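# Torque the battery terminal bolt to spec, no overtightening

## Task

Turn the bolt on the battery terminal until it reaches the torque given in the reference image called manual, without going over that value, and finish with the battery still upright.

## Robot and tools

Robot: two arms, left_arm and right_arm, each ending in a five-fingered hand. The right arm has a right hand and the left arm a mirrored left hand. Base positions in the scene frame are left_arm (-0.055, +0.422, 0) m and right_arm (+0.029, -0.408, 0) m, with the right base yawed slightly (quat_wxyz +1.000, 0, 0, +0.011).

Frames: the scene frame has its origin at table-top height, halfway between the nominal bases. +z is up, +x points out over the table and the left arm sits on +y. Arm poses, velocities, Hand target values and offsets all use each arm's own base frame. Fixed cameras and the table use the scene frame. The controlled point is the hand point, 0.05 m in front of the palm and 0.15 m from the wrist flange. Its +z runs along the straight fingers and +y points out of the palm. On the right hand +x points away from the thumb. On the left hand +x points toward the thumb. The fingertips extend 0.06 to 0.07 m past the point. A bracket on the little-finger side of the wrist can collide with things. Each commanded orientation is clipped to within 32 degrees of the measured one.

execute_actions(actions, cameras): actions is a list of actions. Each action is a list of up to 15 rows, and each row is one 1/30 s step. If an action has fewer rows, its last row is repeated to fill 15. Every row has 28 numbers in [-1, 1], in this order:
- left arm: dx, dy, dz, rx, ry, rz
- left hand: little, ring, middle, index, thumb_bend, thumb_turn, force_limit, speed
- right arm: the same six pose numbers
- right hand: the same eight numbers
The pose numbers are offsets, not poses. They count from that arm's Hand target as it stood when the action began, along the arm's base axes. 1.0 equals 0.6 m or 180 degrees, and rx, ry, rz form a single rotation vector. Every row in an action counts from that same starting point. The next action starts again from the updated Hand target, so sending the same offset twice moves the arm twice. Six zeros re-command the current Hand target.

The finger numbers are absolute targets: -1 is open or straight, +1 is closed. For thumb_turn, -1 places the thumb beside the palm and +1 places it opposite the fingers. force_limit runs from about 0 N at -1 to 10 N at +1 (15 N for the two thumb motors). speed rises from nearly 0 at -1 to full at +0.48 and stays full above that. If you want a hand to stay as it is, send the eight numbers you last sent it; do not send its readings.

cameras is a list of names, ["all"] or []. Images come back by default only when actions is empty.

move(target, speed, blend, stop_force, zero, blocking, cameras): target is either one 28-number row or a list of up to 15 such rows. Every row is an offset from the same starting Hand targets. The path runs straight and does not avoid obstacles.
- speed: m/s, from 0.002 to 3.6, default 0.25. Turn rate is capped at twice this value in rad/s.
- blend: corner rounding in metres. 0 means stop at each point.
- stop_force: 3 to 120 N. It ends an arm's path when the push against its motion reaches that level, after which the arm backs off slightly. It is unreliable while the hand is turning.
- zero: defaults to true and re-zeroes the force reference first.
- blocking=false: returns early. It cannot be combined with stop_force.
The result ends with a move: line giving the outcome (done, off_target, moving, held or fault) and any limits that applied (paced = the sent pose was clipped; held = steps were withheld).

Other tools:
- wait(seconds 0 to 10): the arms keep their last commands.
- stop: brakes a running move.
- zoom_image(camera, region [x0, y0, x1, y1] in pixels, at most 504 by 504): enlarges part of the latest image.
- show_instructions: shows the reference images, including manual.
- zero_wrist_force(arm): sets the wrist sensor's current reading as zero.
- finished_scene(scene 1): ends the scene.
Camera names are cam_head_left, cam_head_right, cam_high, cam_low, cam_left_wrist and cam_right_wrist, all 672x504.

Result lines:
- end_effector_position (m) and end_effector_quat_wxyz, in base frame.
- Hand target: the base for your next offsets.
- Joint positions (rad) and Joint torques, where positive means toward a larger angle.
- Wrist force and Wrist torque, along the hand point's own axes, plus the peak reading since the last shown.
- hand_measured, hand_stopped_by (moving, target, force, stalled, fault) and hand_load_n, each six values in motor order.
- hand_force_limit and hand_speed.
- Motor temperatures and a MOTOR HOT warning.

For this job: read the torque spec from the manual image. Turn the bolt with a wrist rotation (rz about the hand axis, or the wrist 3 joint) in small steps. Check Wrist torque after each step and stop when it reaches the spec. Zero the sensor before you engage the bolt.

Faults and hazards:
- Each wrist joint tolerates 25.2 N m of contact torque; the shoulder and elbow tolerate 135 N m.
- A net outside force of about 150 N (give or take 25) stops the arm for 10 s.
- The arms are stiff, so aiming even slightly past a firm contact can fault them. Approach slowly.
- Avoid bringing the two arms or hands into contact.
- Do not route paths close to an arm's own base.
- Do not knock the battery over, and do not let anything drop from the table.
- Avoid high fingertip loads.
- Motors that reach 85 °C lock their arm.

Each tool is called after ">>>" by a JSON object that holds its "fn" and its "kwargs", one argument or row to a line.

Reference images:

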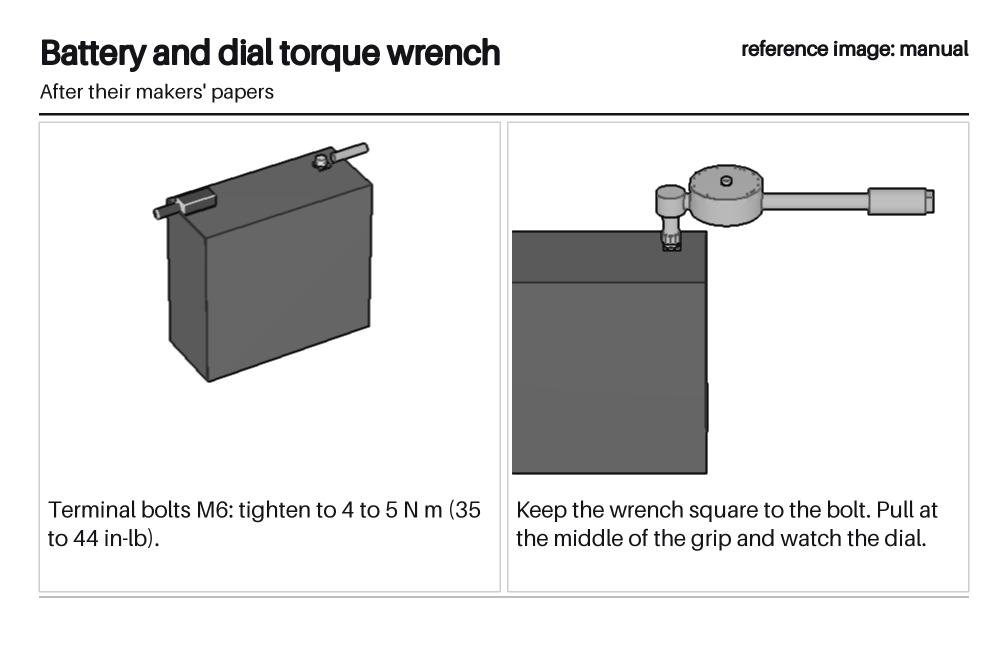

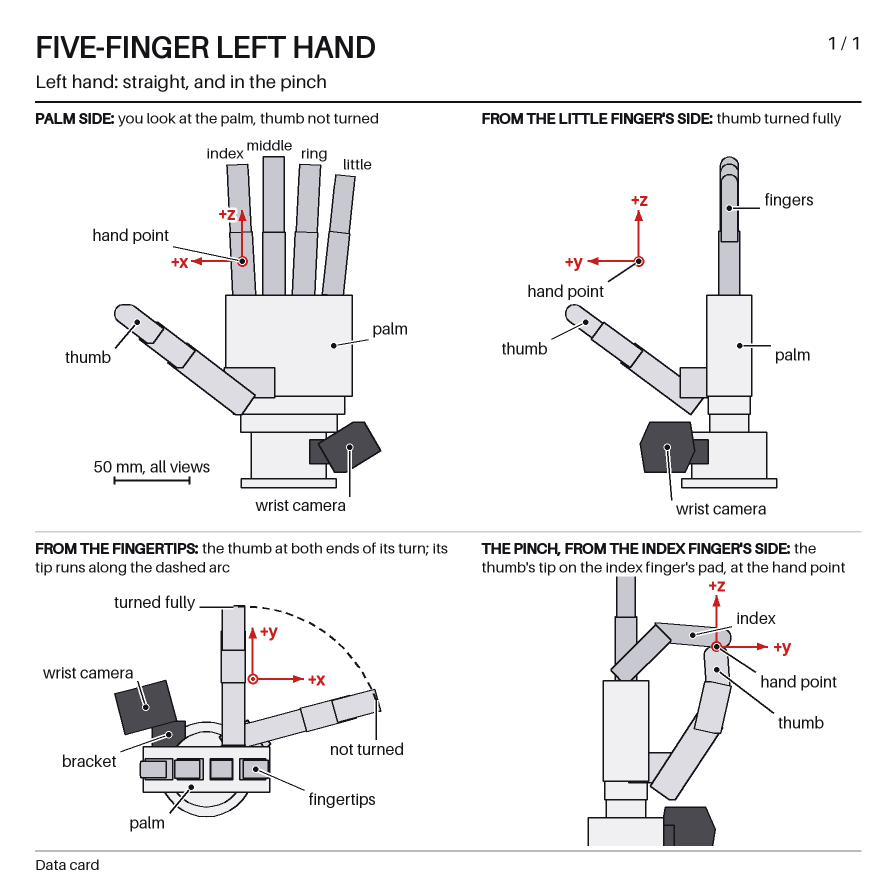

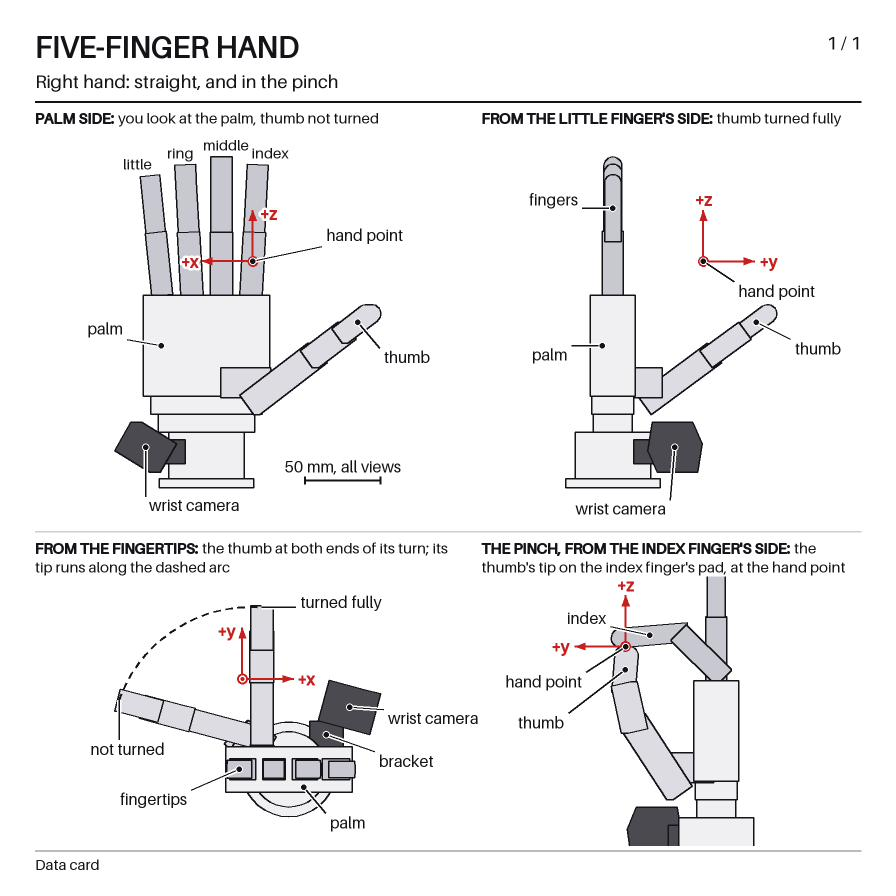

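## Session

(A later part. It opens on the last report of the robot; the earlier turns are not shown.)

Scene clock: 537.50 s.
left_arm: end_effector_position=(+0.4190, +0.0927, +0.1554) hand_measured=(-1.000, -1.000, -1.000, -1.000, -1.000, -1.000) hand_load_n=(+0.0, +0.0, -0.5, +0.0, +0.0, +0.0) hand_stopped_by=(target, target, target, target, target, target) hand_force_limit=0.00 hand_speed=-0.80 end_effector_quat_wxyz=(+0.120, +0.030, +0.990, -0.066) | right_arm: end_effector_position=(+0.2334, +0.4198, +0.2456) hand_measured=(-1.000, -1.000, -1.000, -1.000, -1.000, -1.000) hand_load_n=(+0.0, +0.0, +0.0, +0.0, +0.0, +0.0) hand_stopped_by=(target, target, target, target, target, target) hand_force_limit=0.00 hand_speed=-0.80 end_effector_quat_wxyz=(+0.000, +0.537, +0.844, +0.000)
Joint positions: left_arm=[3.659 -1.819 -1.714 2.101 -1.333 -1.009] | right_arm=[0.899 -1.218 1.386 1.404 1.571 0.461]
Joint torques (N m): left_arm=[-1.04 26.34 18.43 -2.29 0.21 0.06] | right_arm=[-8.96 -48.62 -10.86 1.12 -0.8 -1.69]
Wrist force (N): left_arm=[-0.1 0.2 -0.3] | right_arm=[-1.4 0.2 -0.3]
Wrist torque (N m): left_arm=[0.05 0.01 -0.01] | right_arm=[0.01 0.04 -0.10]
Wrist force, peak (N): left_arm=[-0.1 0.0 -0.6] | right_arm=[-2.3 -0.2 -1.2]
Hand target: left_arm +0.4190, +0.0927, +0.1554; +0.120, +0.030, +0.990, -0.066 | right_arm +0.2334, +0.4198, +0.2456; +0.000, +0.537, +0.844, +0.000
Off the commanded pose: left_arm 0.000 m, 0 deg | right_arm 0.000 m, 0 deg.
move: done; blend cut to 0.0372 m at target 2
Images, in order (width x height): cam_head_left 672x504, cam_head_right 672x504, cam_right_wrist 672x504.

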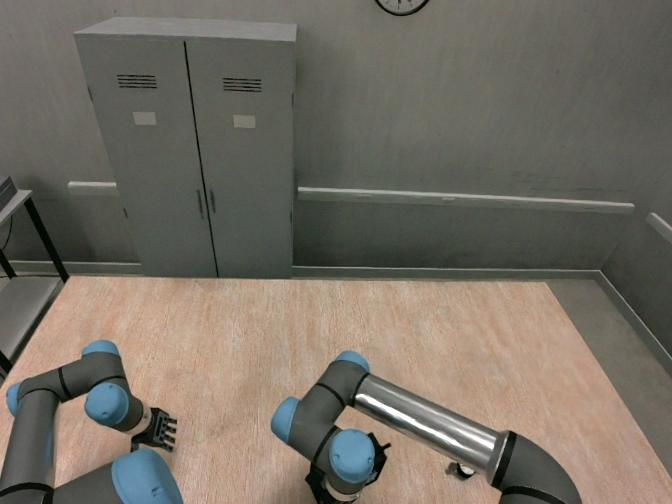

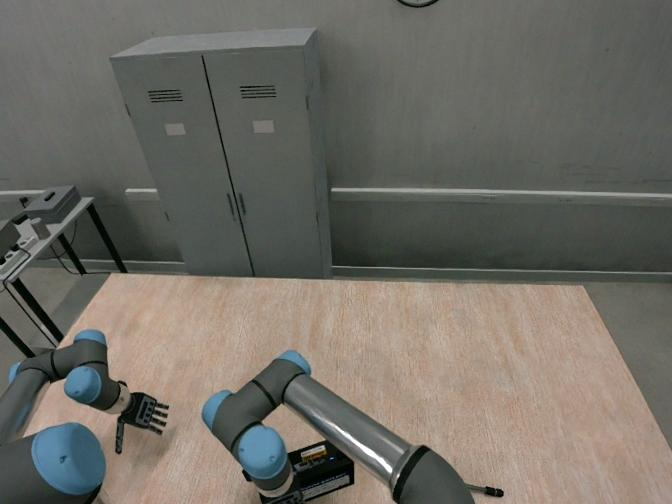

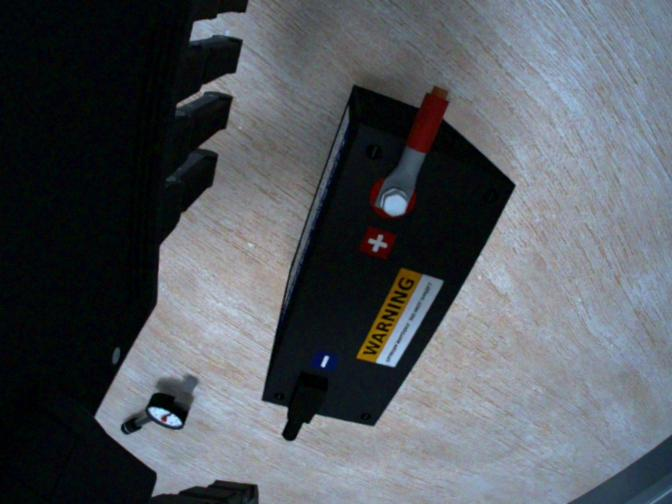

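>>> {"fn": "move", "kwargs": {
  "target": [
    [0,0,0,0,0,0,-1,-1,-1,-1,-1,-1,0,-0.8, 0,0,0.167,0,0,0,-1,-1,-1,-1,-1,1,0,0],
    [0,0,0,0,0,0,-1,-1,-1,-1,-1,-1,0,-0.8, 0.0893,-0.6697,0.1657,-0.0430,0.2491,-0.1611,-1,-1,-1,-1,-1,1,0,0],
    [0,0,0,0,0,0,-1,-1,-1,-1,-1,-1,0,-0.8, 0.0893,-0.6697,-0.11,-0.0430,0.2491,-0.1611,-1,-1,-1,-1,-1,1,0,0]
  ],
  "blend": [0.04,0.04,0],
  "cameras": ["cam_high","cam_low","cam_right_wrist","cam_head_right"]
}}

Scene clock: 662.27 s.
left_arm: end_effector_position=(+0.4190, +0.0927, +0.1554) hand_measured=(-1.000, -1.000, -1.000, -1.000, -1.000, -1.000) hand_load_n=(+0.0, +0.0, +0.0, -0.5, +0.0, +0.0) hand_stopped_by=(target, target, target, target, target, target) hand_force_limit=0.00 hand_speed=-0.80 end_effector_quat_wxyz=(+0.120, +0.030, +0.990, -0.066) | right_arm: end_effector_position=(+0.2870, +0.0180, +0.1796) hand_measured=(-1.000, -1.000, -1.000, -1.000, -1.000, +1.000) hand_load_n=(+0.0, +0.0, +0.0, +0.0, -0.5, +0.0) hand_stopped_by=(target, target, target, target, target, target) hand_force_limit=0.00 hand_speed=0.00 end_effector_quat_wxyz=(-0.283, +0.684, +0.621, -0.258)
Joint positions: left_arm=[3.659 -1.819 -1.714 2.101 -1.333 -1.009] | right_arm=[-0.234 -1.194 1.818 1.729 1.669 -0.097]
Joint torques (N m): left_arm=[-0.92 26.59 18.1 -2.01 0.4 -0.11] | right_arm=[-8.54 -32.45 -9.55 1.38 1.6 -1.41]
Wrist force (N): left_arm=[-0.1 0.3 -0.3] | right_arm=[-2.0 -2.2 0.8]
Wrist torque (N m): left_arm=[0.07 0.01 -0.01] | right_arm=[-0.26 0.17 0.00]
Wrist force, peak (N): left_arm=[-0.4 -0.5 -0.2] | right_arm=[-2.5 -2.8 -0.6]
Hand target: left_arm +0.4190, +0.0927, +0.1554; +0.120, +0.030, +0.990, -0.066 | right_arm +0.2870, +0.0180, +0.1796; -0.283, +0.684, +0.621, -0.258
Off the commanded pose: left_arm 0.000 m, 0 deg | right_arm 0.000 m, 0 deg.
move: done
Images, in order (width x height): cam_head_right 672x504, cam_high 672x504, cam_low 672x504, cam_right_wrist 672x504.

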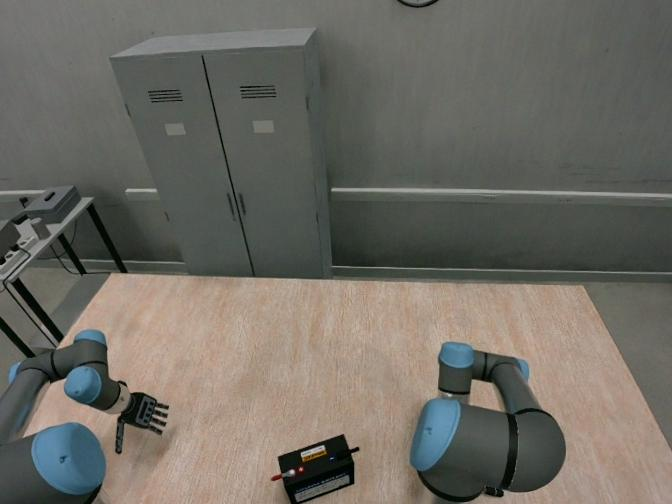

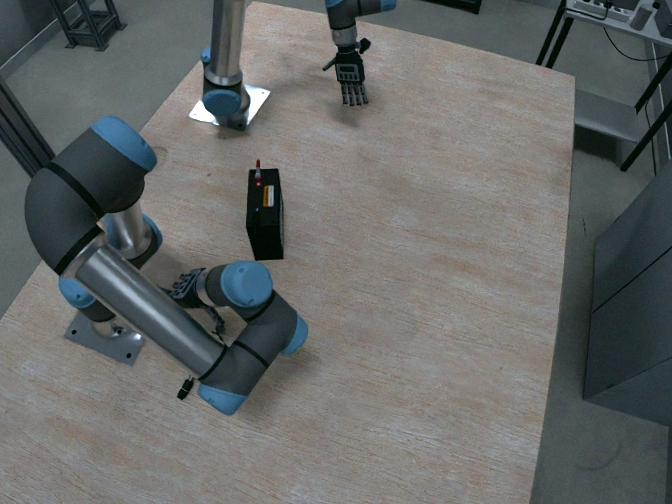

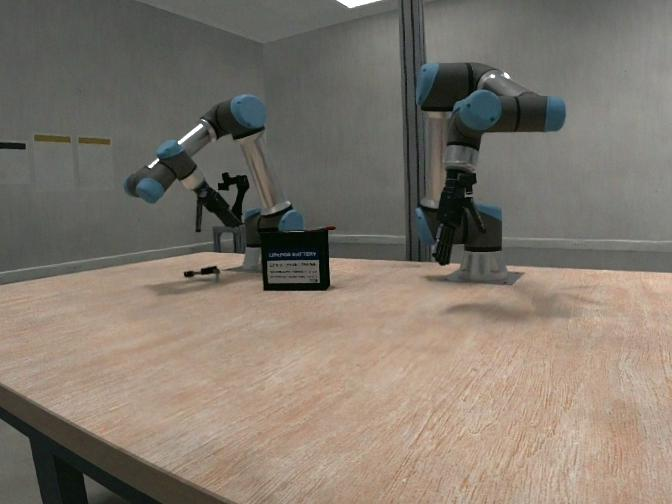

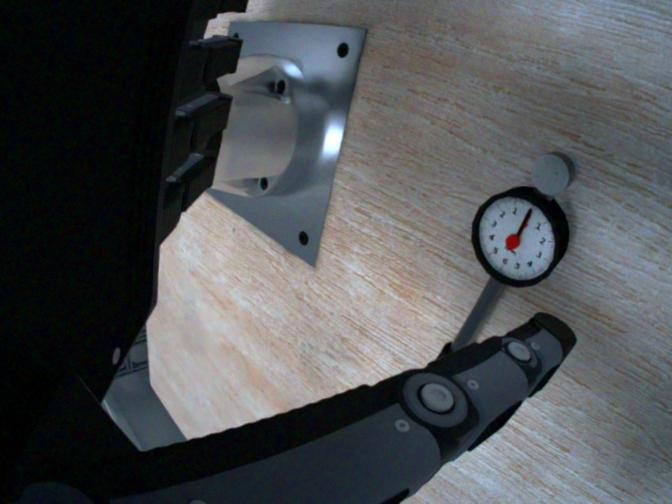

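>>> {"fn": "move", "kwargs": {
  "target": [0,0,0,0,0,0,-1,-1,-1,-1,-1,-1,0,-0.8, 0,0,-0.1,0,0,0,-1,-1,-1,-1,-1,1,0,0],
  "cameras": ["cam_low","cam_right_wrist"]
}}

>>> {"fn": "zoom_image", "kwargs": {
  "camera": "cam_right_wrist",
  "region": [400, 120, 640, 360]
}}

>>> {"fn": "zoom_image", "kwargs": {
  "camera": "cam_low",
  "region": [160, 210, 260, 290]
}}

Scene clock: 682.43 s.
left_arm: end_effector_position=(+0.4190, +0.0927, +0.1554) hand_measured=(-1.000, -1.000, -1.000, -1.000, -1.000, -1.000) hand_load_n=(-0.5, +0.0, +0.0, +0.0, +0.0, +0.0) hand_stopped_by=(target, target, target, target, target, target) hand_force_limit=0.00 hand_speed=-0.80 end_effector_quat_wxyz=(+0.120, +0.030, +0.990, -0.066) | right_arm: end_effector_position=(+0.2869, +0.0180, +0.1196) hand_measured=(-1.000, -1.000, -1.000, -1.000, -1.000, +1.000) hand_load_n=(+0.0, +0.0, +0.0, +0.0, +0.0, +0.0) hand_stopped_by=(target, target, target, target, target, target) hand_force_limit=0.00 hand_speed=0.00 end_effector_quat_wxyz=(-0.283, +0.684, +0.621, -0.258)
Joint positions: left_arm=[3.659 -1.819 -1.714 2.101 -1.333 -1.009] | right_arm=[-0.234 -1.1 1.869 1.584 1.669 -0.097]
Joint torques (N m): left_arm=[-0.56 26.91 17.61 -2.19 0.13 0.1] | right_arm=[-2.04 -40.84 -16.33 1.91 -0.24 -1.24]
Wrist force (N): left_arm=[0.1 0.0 0.0] | right_arm=[-1.8 -2.0 0.7]
Wrist torque (N m): left_arm=[0.00 -0.02 0.00] | right_arm=[-0.23 0.13 0.03]
Wrist force, peak (N): left_arm=[-0.4 -0.6 -0.2] | right_arm=[-2.1 -3.3 -0.2]
Hand target: left_arm +0.4190, +0.0927, +0.1554; +0.120, +0.030, +0.990, -0.066 | right_arm +0.2870, +0.0180, +0.1196; -0.283, +0.684, +0.621, -0.258
Off the commanded pose: left_arm 0.000 m, 0 deg | right_arm 0.000 m, 0 deg.
move: done
Images, in order (width x height): cam_low 672x504, cam_right_wrist 672x504.

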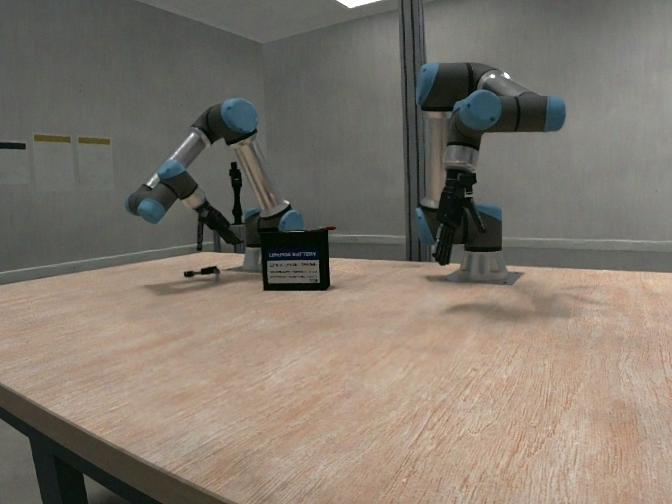

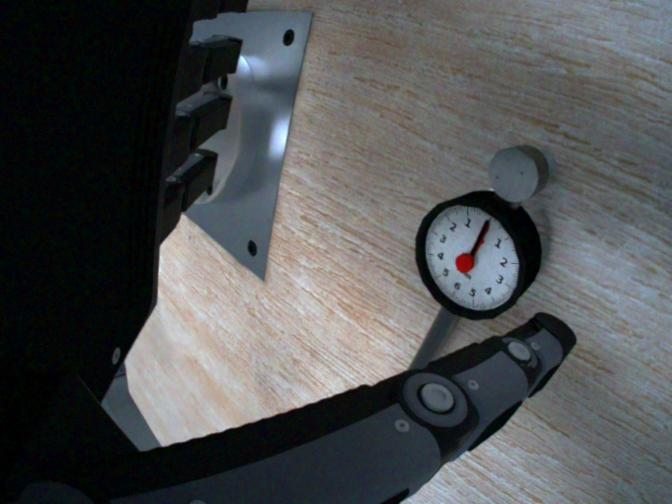

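Scaled by 2.100 from the camera's 672x504 image, which has a finer 960x720 frame.

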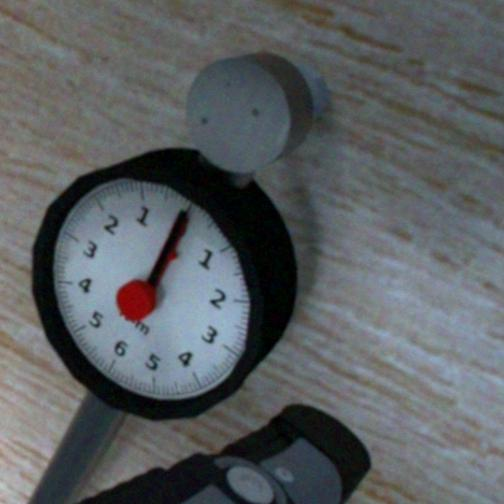

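Scaled by 5.040.

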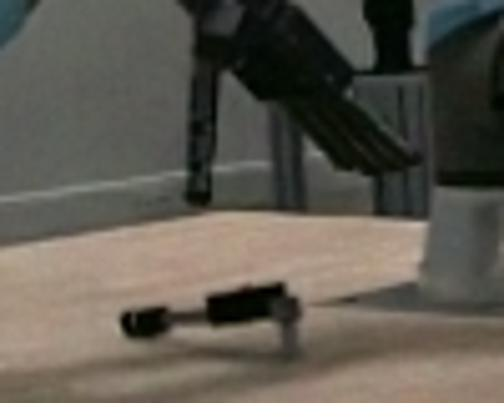

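>>> {"fn": "move", "kwargs": {
  "target": [0,0,0,0,0,0,-1,-1,-1,-1,-1,-1,0,-0.8, 0.0255,-0.013,-0.075,0,0,0,-1,-1,-1,-1,-1,1,0,0],
  "speed": 0.1,
  "cameras": ["cam_low","cam_right_wrist"]
}}

>>> {"fn": "zoom_image", "kwargs": {
  "camera": "cam_low",
  "region": [160, 210, 260, 290]
}}

Scene clock: 701.13 s.
left_arm: end_effector_position=(+0.4190, +0.0927, +0.1554) hand_measured=(-1.000, -1.000, -1.000, -1.000, -1.000, -1.000) hand_load_n=(+0.0, +0.0, +0.0, +0.0, +0.0, +0.0) hand_stopped_by=(target, target, target, target, target, target) hand_force_limit=0.00 hand_speed=-0.80 end_effector_quat_wxyz=(+0.120, +0.030, +0.990, -0.066) | right_arm: end_effector_position=(+0.3023, +0.0101, +0.0746) hand_measured=(-1.000, -1.000, -1.000, -1.000, -1.000, +1.000) hand_load_n=(+0.0, +0.0, +0.0, +0.0, +0.0, +0.0) hand_stopped_by=(target, target, target, target, target, target) hand_force_limit=0.00 hand_speed=0.00 end_effector_quat_wxyz=(-0.283, +0.684, +0.621, -0.258)
Joint positions: left_arm=[3.659 -1.819 -1.714 2.101 -1.333 -1.009] | right_arm=[-0.244 -0.994 1.845 1.5 1.676 -0.104]
Joint torques (N m): left_arm=[0.11 28.15 17.17 -2.07 0.34 -0.08] | right_arm=[7.21 -42.19 -3.22 3.07 -0.97 0.47]
Wrist force (N): left_arm=[-0.1 0.0 -0.1] | right_arm=[-1.8 -2.3 0.5]
Wrist torque (N m): left_arm=[0.01 0.00 0.00] | right_arm=[-0.28 0.14 0.03]
Wrist force, peak (N): left_arm=[0.1 -0.4 -0.6] | right_arm=[-1.7 -3.3 0.1]
Hand target: left_arm +0.4190, +0.0927, +0.1554; +0.120, +0.030, +0.990, -0.066 | right_arm +0.3023, +0.0102, +0.0746; -0.283, +0.684, +0.621, -0.258
Off the commanded pose: left_arm 0.000 m, 0 deg | right_arm 0.000 m, 0 deg.
move: done
Images, in order (width x height): cam_low 672x504, cam_right_wrist 672x504.

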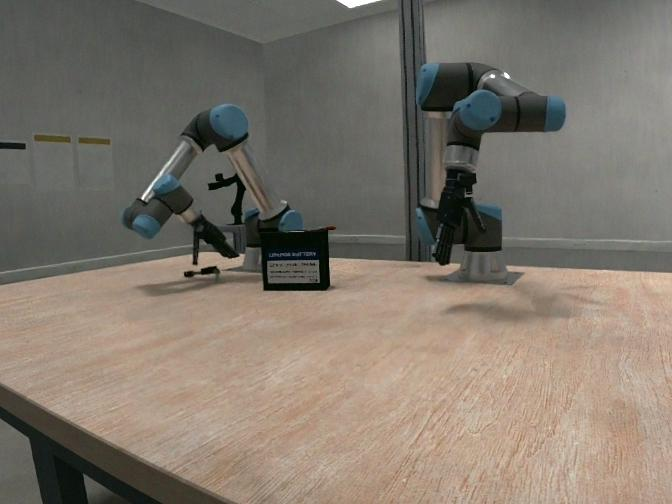

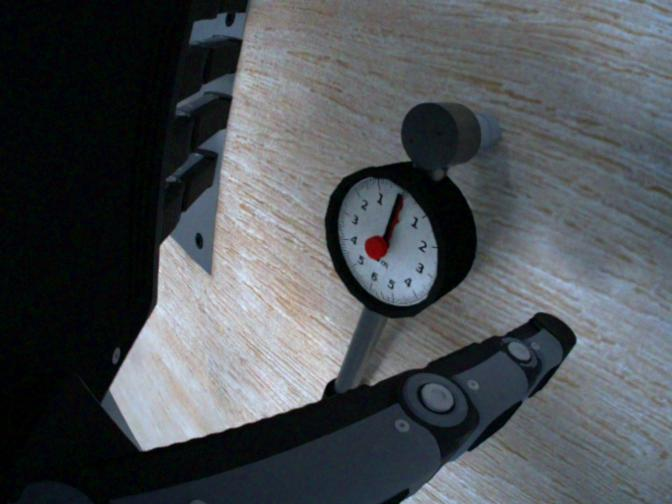

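Scaled by 5.040.

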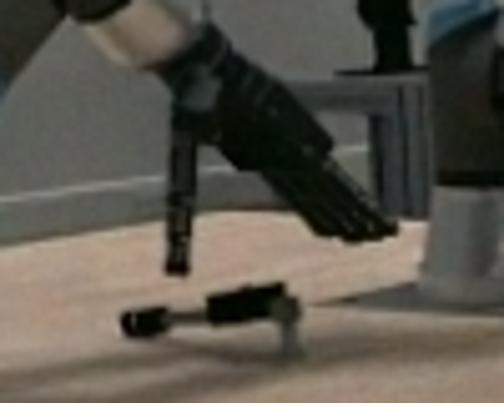

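>>> {"fn": "move", "kwargs": {
  "target": [0,0,0,0,0,0,-1,-1,-1,-1,-1,-1,0,-0.8, 0,0,-0.0335,0,0,0,-1,-1,-1,-1,-1,1,-0.3,-0.8],
  "speed": 0.08,
  "stop_force": 8,
  "cameras": ["cam_low","cam_right_wrist"]
}}

>>> {"fn": "zoom_image", "kwargs": {
  "camera": "cam_low",
  "region": [160, 210, 260, 290]
}}

Scene clock: 719.17 s.
left_arm: end_effector_position=(+0.4190, +0.0927, +0.1554) hand_measured=(-1.000, -1.000, -1.000, -1.000, -1.000, -1.000) hand_load_n=(+0.0, +0.0, +0.0, +0.0, +0.0, +0.0) hand_stopped_by=(target, target, target, target, target, target) hand_force_limit=0.00 hand_speed=-0.80 end_effector_quat_wxyz=(+0.120, +0.030, +0.990, -0.066) | right_arm: end_effector_position=(+0.3023, +0.0102, +0.0545) hand_measured=(-1.000, -1.000, -1.000, -1.000, -1.000, +1.000) hand_load_n=(+0.0, +0.0, +0.0, +0.0, +0.0, -0.5) hand_stopped_by=(target, target, target, target, target, target) hand_force_limit=-0.30 hand_speed=-0.80 end_effector_quat_wxyz=(-0.283, +0.684, +0.621, -0.258)
Joint positions: left_arm=[3.659 -1.819 -1.714 2.101 -1.333 -1.009] | right_arm=[-0.244 -0.957 1.852 1.456 1.676 -0.104]
Joint torques (N m): left_arm=[0.43 26.39 17.19 -2.08 0.39 0.05] | right_arm=[6.21 -50.02 -14.91 2.81 -0.56 0.59]
Wrist force (N): left_arm=[-0.1 -0.2 0.0] | right_arm=[-1.6 -2.3 0.6]
Wrist torque (N m): left_arm=[-0.02 0.02 0.00] | right_arm=[-0.28 0.12 0.04]
Wrist force, peak (N): left_arm=[-0.3 0.2 -0.4] | right_arm=[-1.8 -2.8 0.0]
Hand target: left_arm +0.4190, +0.0927, +0.1554; +0.120, +0.030, +0.990, -0.066 | right_arm +0.3023, +0.0102, +0.0545; -0.283, +0.684, +0.621, -0.258
Off the commanded pose: left_arm 0.000 m, 0 deg | right_arm 0.000 m, 0 deg.
move: done
Images, in order (width x height): cam_low 672x504, cam_right_wrist 672x504.

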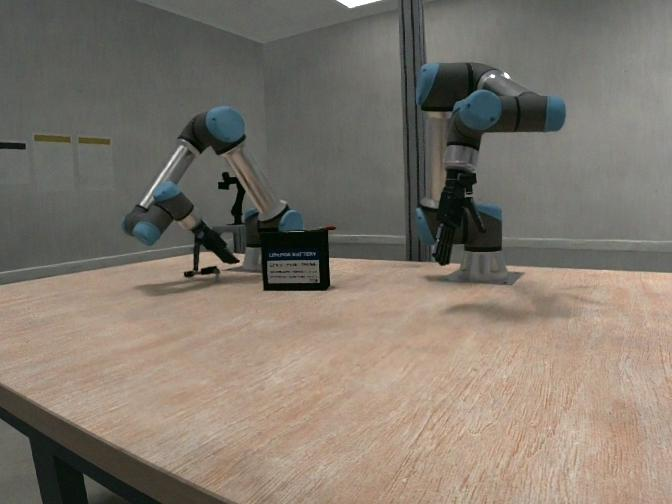

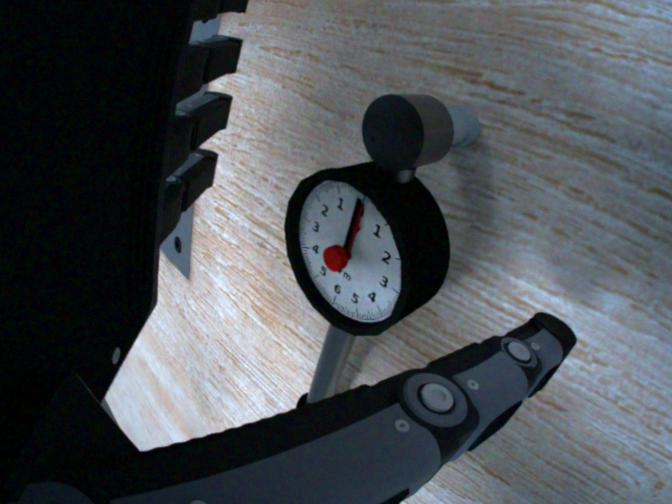

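Scaled by 5.040.

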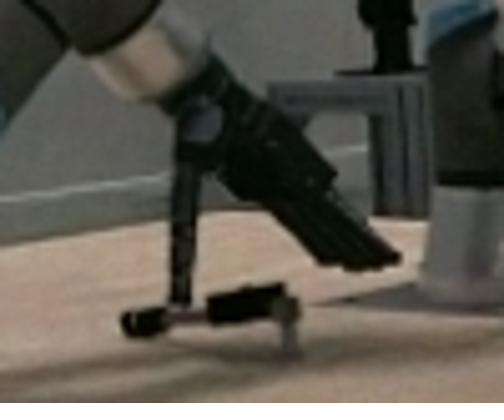

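>>> {"fn": "move", "kwargs": {
  "target": [0,0,0,0,0,0,-1,-1,-1,-1,-1,-1,0,-0.8, 0,0,0,0,0,0,-1,-1,-0.5,-0.5,-0.8,1,-0.4,-0.7],
  "cameras": ["cam_low","cam_right_wrist"]
}}

>>> {"fn": "zoom_image", "kwargs": {
  "camera": "cam_low",
  "region": [160, 210, 260, 290]
}}

Scene clock: 725.93 s.
left_arm: end_effector_position=(+0.4190, +0.0927, +0.1554) hand_measured=(-1.000, -1.000, -1.000, -1.000, -1.000, -1.000) hand_load_n=(+0.0, +0.0, +0.0, +0.0, +0.0, +0.0) hand_stopped_by=(target, target, target, target, target, target) hand_force_limit=0.00 hand_speed=-0.80 end_effector_quat_wxyz=(+0.120, +0.030, +0.990, -0.066) | right_arm: end_effector_position=(+0.3023, +0.0102, +0.0545) hand_measured=(-1.000, -1.000, -0.500, -0.500, -0.800, +1.000) hand_load_n=(+0.0, +0.0, +0.0, +0.0, +0.0, +0.0) hand_stopped_by=(target, target, target, target, target, target) hand_force_limit=-0.40 hand_speed=-0.70 end_effector_quat_wxyz=(-0.283, +0.684, +0.621, -0.258)
Joint positions: left_arm=[3.659 -1.819 -1.714 2.101 -1.333 -1.009] | right_arm=[-0.244 -0.957 1.852 1.456 1.676 -0.104]
Joint torques (N m): left_arm=[-1.78 26.06 18.77 -2.02 0.15 0] | right_arm=[-1.46 -49.9 -14.07 1.83 1.1 0.06]
Wrist force (N): left_arm=[-0.1 0.1 0.1] | right_arm=[-1.7 -2.4 0.6]
Wrist torque (N m): left_arm=[0.01 0.01 -0.01] | right_arm=[-0.31 0.13 0.03]
Wrist force, peak (N): left_arm=[-0.2 0.6 -0.1] | right_arm=[-2.1 -2.7 0.7]
Hand target: left_arm +0.4190, +0.0927, +0.1554; +0.120, +0.030, +0.990, -0.066 | right_arm +0.3023, +0.0102, +0.0545; -0.283, +0.684, +0.621, -0.258
Off the commanded pose: left_arm 0.000 m, 0 deg | right_arm 0.000 m, 0 deg.
move: done
Images, in order (width x height): cam_low 672x504, cam_right_wrist 672x504.

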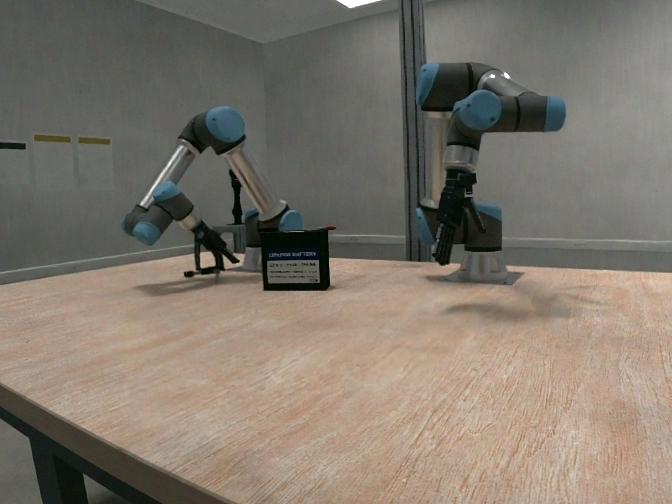

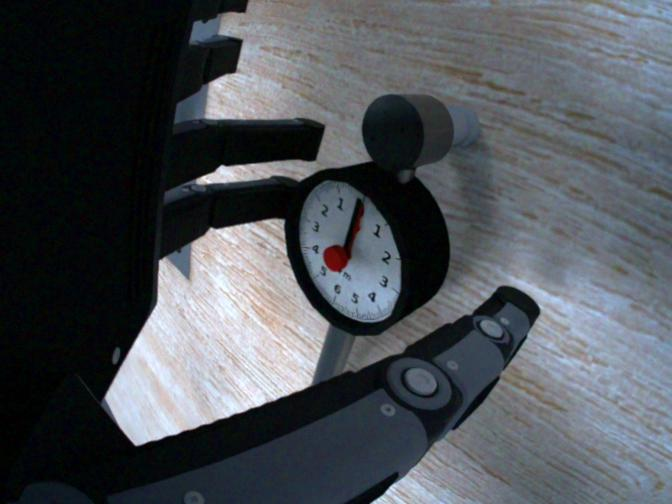

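Scaled by 5.040.

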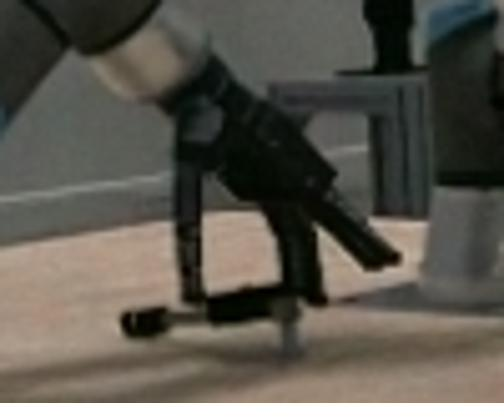

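>>> {"fn": "move", "kwargs": {
  "target": [0,0,0,0,0,0,-1,-1,-1,-1,-1,-1,0,-0.8, 0,0,0,0,0,0,-1,-1,-0.1,-0.1,-0.4,1,-0.3,-0.85],
  "cameras": ["cam_low","cam_right_wrist"]
}}

>>> {"fn": "zoom_image", "kwargs": {
  "camera": "cam_low",
  "region": [160, 210, 260, 290]
}}

Scene clock: 738.87 s.
left_arm: end_effector_position=(+0.4190, +0.0927, +0.1554) hand_measured=(-1.000, -1.000, -1.000, -1.000, -1.000, -1.000) hand_load_n=(+0.0, +0.0, +0.0, +0.0, -0.5, +0.0) hand_stopped_by=(target, target, target, target, target, target) hand_force_limit=0.00 hand_speed=-0.80 end_effector_quat_wxyz=(+0.120, +0.030, +0.990, -0.066) | right_arm: end_effector_position=(+0.3023, +0.0102, +0.0545) hand_measured=(-1.000, -1.000, -0.100, -0.100, -0.400, +1.000) hand_load_n=(+0.0, +0.0, -0.5, +0.0, +0.5, +0.0) hand_stopped_by=(target, target, target, target, target, target) hand_force_limit=-0.30 hand_speed=-0.85 end_effector_quat_wxyz=(-0.283, +0.684, +0.621, -0.258)
Joint positions: left_arm=[3.659 -1.819 -1.714 2.101 -1.333 -1.009] | right_arm=[-0.244 -0.957 1.852 1.456 1.676 -0.104]
Joint torques (N m): left_arm=[-0.39 26.31 19.5 -2.12 0.55 -0.03] | right_arm=[-5.25 -48.85 -7.6 1.73 1.1 -0.74]
Wrist force (N): left_arm=[-0.2 0.3 -0.2] | right_arm=[-1.8 -1.8 -0.2]
Wrist torque (N m): left_arm=[0.06 0.02 -0.02] | right_arm=[-0.27 0.17 0.04]
Wrist force, peak (N): left_arm=[0.0 -0.2 -0.5] | right_arm=[-1.8 -2.8 0.7]
Hand target: left_arm +0.4190, +0.0927, +0.1554; +0.120, +0.030, +0.990, -0.066 | right_arm +0.3023, +0.0102, +0.0545; -0.283, +0.684, +0.621, -0.258
Off the commanded pose: left_arm 0.000 m, 0 deg | right_arm 0.000 m, 0 deg.
move: done
Images, in order (width x height): cam_low 672x504, cam_right_wrist 672x504.

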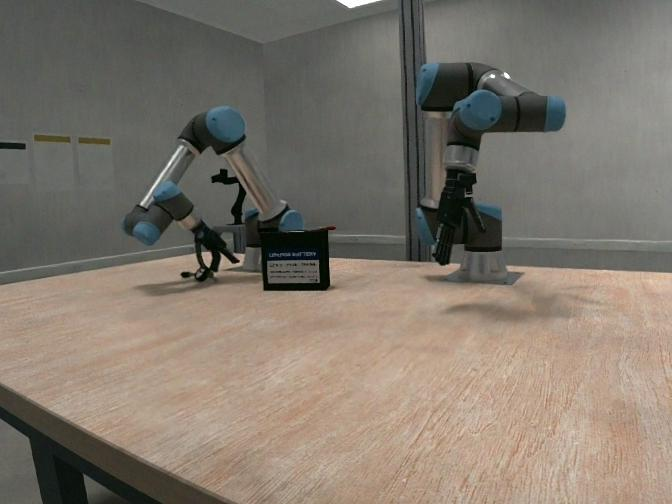

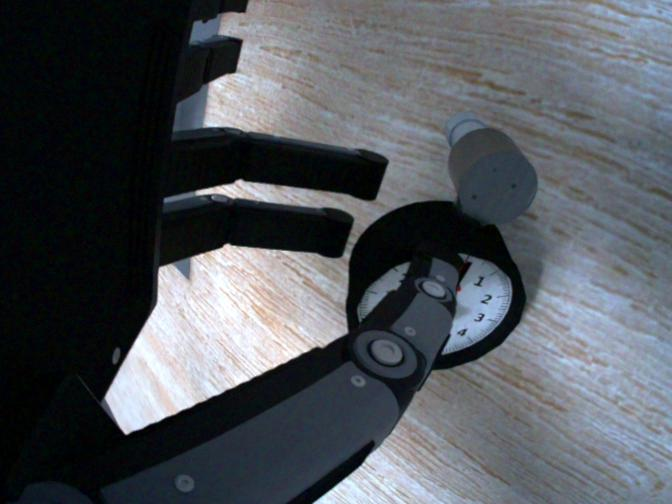

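Scaled by 5.040.

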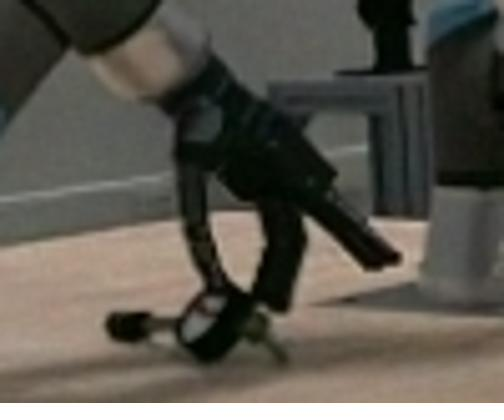

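>>> {"fn": "execute_actions", "kwargs": {
  "actions": [],
  "cameras": ["cam_right_wrist","cam_low","cam_head_right"]
}}

Scene clock: 763.20 s.
left_arm: end_effector_position=(+0.4190, +0.0927, +0.1554) hand_measured=(-1.000, -1.000, -1.000, -1.000, -1.000, -1.000) hand_load_n=(+0.0, +0.0, +0.0, +0.0, +0.0, +0.0) hand_stopped_by=(target, target, target, target, target, target) hand_force_limit=0.00 hand_speed=-0.80 end_effector_quat_wxyz=(+0.120, +0.030, +0.990, -0.066) | right_arm: end_effector_position=(+0.3023, +0.0102, +0.0545) hand_measured=(-1.000, -1.000, -0.100, -0.100, -0.400, +1.000) hand_load_n=(+0.0, +0.0, +0.0, +0.0, +0.5, +0.0) hand_stopped_by=(target, target, target, target, target, target) hand_force_limit=-0.30 hand_speed=-0.85 end_effector_quat_wxyz=(-0.283, +0.684, +0.621, -0.258)
Joint positions: left_arm=[3.659 -1.819 -1.714 2.101 -1.333 -1.009] | right_arm=[-0.244 -0.957 1.852 1.456 1.676 -0.104]
Joint velocities: within noise
Joint torques (N m): left_arm=[-0.55 26.09 18.2 -2.15 0.19 0.07] | right_arm=[-5.62 -47.34 -7.41 1.75 1.08 -1]
Motor temperatures (°C): left_arm=[29 31 32 32 45 42] | right_arm=[35 36 34 40 34 43]
Wrist force (N): left_arm=[0.0 0.0 -0.1] | right_arm=[-1.6 -1.7 -0.3]
Wrist torque (N m): left_arm=[0.02 0.00 0.00] | right_arm=[-0.25 0.14 0.05]
Wrist force, peak (N): left_arm=[-0.5 0.2 0.0] | right_arm=[-1.7 -2.2 -0.3]
Hand target: left_arm +0.4190, +0.0927, +0.1554; +0.120, +0.030, +0.990, -0.066 | right_arm +0.3023, +0.0102, +0.0545; -0.283, +0.684, +0.621, -0.258
Off the commanded pose: left_arm 0.000 m, 0 deg | right_arm 0.000 m, 0 deg.
Images, in order (width x height): cam_head_right 672x504, cam_low 672x504, cam_right_wrist 672x504.

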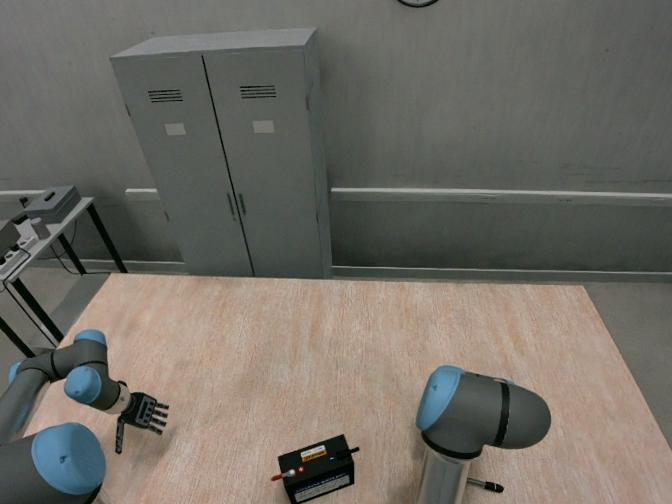

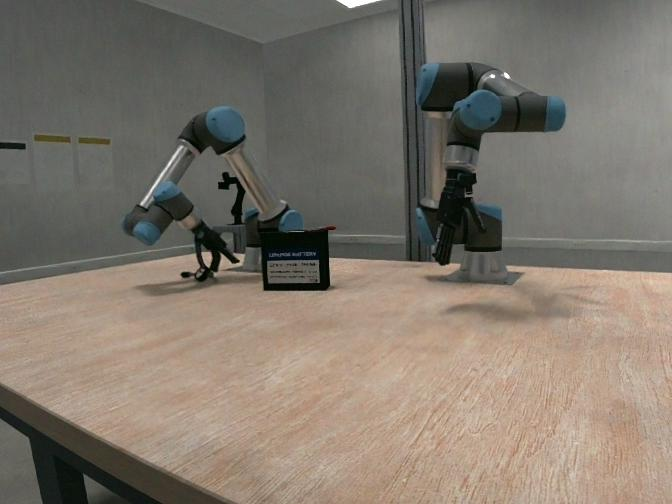

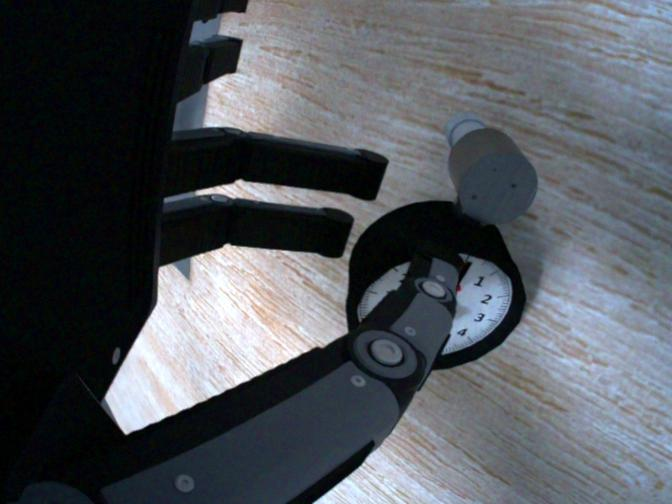

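>>> {"fn": "move", "kwargs": {
  "target": [0,0,0,0,0,0,-1,-1,-1,-1,-1,-1,0,-0.8,0,0,0,0,0,0,-1,-1,-0.5,-0.5,-1,1,-0.3,-0.85],
  "cameras": ["cam_right_wrist","cam_low"]
}}

Scene clock: 788.70 s.
left_arm: end_effector_position=(+0.4190, +0.0927, +0.1554) hand_measured=(-1.000, -1.000, -1.000, -1.000, -1.000, -1.000) hand_load_n=(+0.0, +0.0, +0.0, +0.0, +0.0, +0.0) hand_stopped_by=(target, target, target, target, target, target) hand_force_limit=0.00 hand_speed=-0.80 end_effector_quat_wxyz=(+0.120, +0.030, +0.990, -0.066) | right_arm: end_effector_position=(+0.3023, +0.0102, +0.0545) hand_measured=(-1.000, -1.000, -0.500, -0.500, -1.000, +1.000) hand_load_n=(+0.0, +0.0, +0.0, +0.0, +0.0, +0.0) hand_stopped_by=(target, target, target, target, target, target) hand_force_limit=-0.30 hand_speed=-0.85 end_effector_quat_wxyz=(-0.283, +0.684, +0.621, -0.258)
Joint positions: left_arm=[3.659 -1.819 -1.714 2.101 -1.333 -1.009] | right_arm=[-0.244 -0.957 1.852 1.456 1.676 -0.104]
Joint torques (N m): left_arm=[0.34 27.19 17.31 -1.76 0.53 0.02] | right_arm=[-5.86 -42.41 -7.84 1.82 0.98 -0.99]
Wrist force (N): left_arm=[0.0 0.1 -0.2] | right_arm=[-1.8 -2.2 0.5]
Wrist torque (N m): left_arm=[0.03 0.00 -0.01] | right_arm=[-0.26 0.14 0.03]
Wrist force, peak (N): left_arm=[-0.6 0.0 -0.2] | right_arm=[-1.9 -2.6 0.7]
Hand target: left_arm +0.4190, +0.0927, +0.1554; +0.120, +0.030, +0.990, -0.066 | right_arm +0.3023, +0.0102, +0.0545; -0.283, +0.684, +0.621, -0.258
Off the commanded pose: left_arm 0.000 m, 0 deg | right_arm 0.000 m, 0 deg.
move: done
Images, in order (width x height): cam_low 672x504, cam_right_wrist 672x504.

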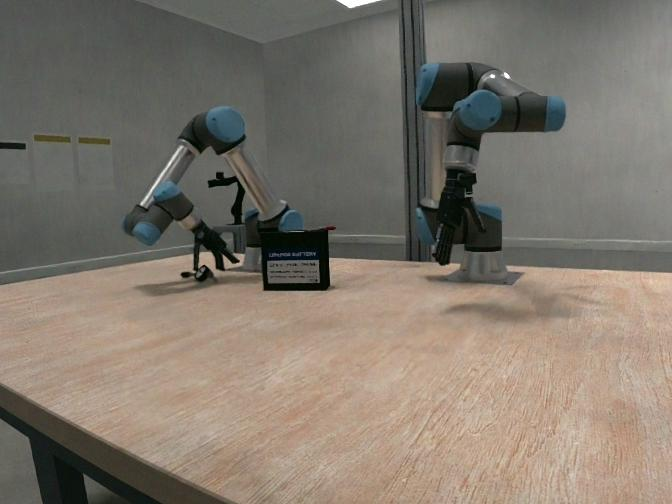

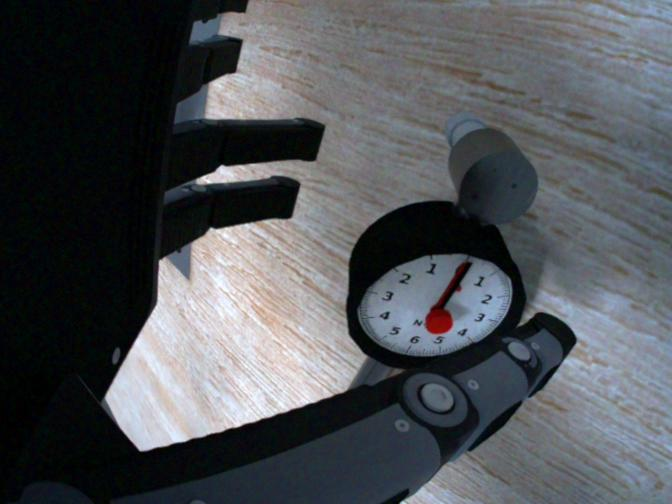

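>>> {"fn": "move", "kwargs": {
  "target": [
    [0,0,0,0,0,0,-1,-1,-1,-1,-1,-1,0,-0.8,0.03,0,0.12,0,0,0,-1,-1,-0.5,-0.5,-1,1,-0.3,-0.5],
    [0,0,0,0,0,0,-1,-1,-1,-1,-1,-1,0,-0.8,0.03,0,0.12,0,0,0,-1,-1,-0.5,-0.5,-1,-0.2,-0.3,0]
  ],
  "cameras": ["cam_right_wrist"]
}}

>>> {"fn": "zoom_image", "kwargs": {
  "camera": "cam_right_wrist",
  "region": [250, 50, 670, 500]
}}

Scene clock: 897.87 s.
left_arm: end_effector_position=(+0.4190, +0.0927, +0.1554) hand_measured=(-1.000, -1.000, -1.000, -1.000, -1.000, -1.000) hand_load_n=(+0.0, +0.0, +0.0, +0.5, +0.0, +0.0) hand_stopped_by=(target, target, target, target, target, target) hand_force_limit=0.00 hand_speed=-0.80 end_effector_quat_wxyz=(+0.120, +0.030, +0.990, -0.066) | right_arm: end_effector_position=(+0.3203, +0.0102, +0.1265) hand_measured=(-1.000, -1.000, -0.500, -0.500, -1.000, -0.200) hand_load_n=(+0.0, +0.0, +0.0, +0.0, +0.0, +0.0) hand_stopped_by=(target, target, target, target, target, target) hand_force_limit=-0.30 hand_speed=0.00 end_effector_quat_wxyz=(-0.283, +0.684, +0.621, -0.258)
Joint positions: left_arm=[3.659 -1.819 -1.714 2.101 -1.333 -1.009] | right_arm=[-0.234 -1.05 1.76 1.642 1.669 -0.097]
Joint torques (N m): left_arm=[-0.64 27.72 17.78 -1.79 0.37 -0.01] | right_arm=[-8.08 -23.59 -16.11 3.66 1.29 -0.93]
Wrist force (N): left_arm=[0.0 0.1 0.0] | right_arm=[-2.1 -2.2 0.4]
Wrist torque (N m): left_arm=[0.02 0.00 -0.01] | right_arm=[-0.24 0.20 -0.17]
Wrist force, peak (N): left_arm=[-0.3 -0.2 -0.6] | right_arm=[-2.0 -3.3 -0.6]
Hand target: left_arm +0.4190, +0.0927, +0.1554; +0.120, +0.030, +0.990, -0.066 | right_arm +0.3203, +0.0102, +0.1265; -0.283, +0.684, +0.621, -0.258
Off the commanded pose: left_arm 0.000 m, 0 deg | right_arm 0.000 m, 0 deg.
move: done
Images, in order (width x height): cam_right_wrist 672x504.

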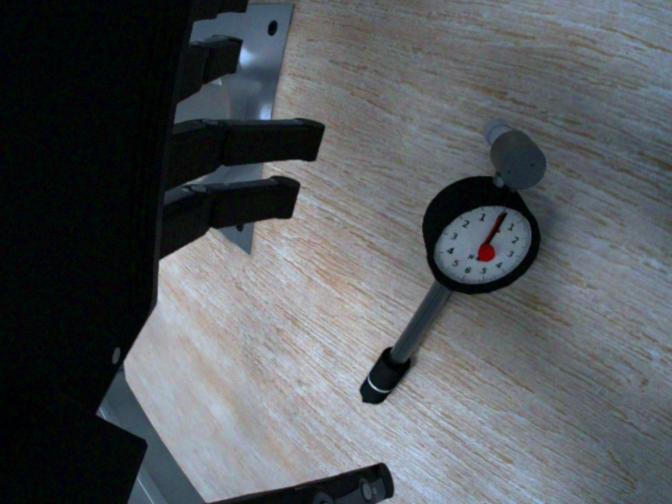

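Scaled by 1.120 from the camera's 672x504 image, which has a finer 960x720 frame.

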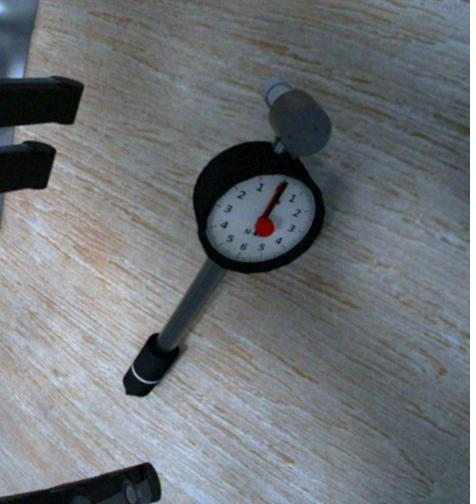

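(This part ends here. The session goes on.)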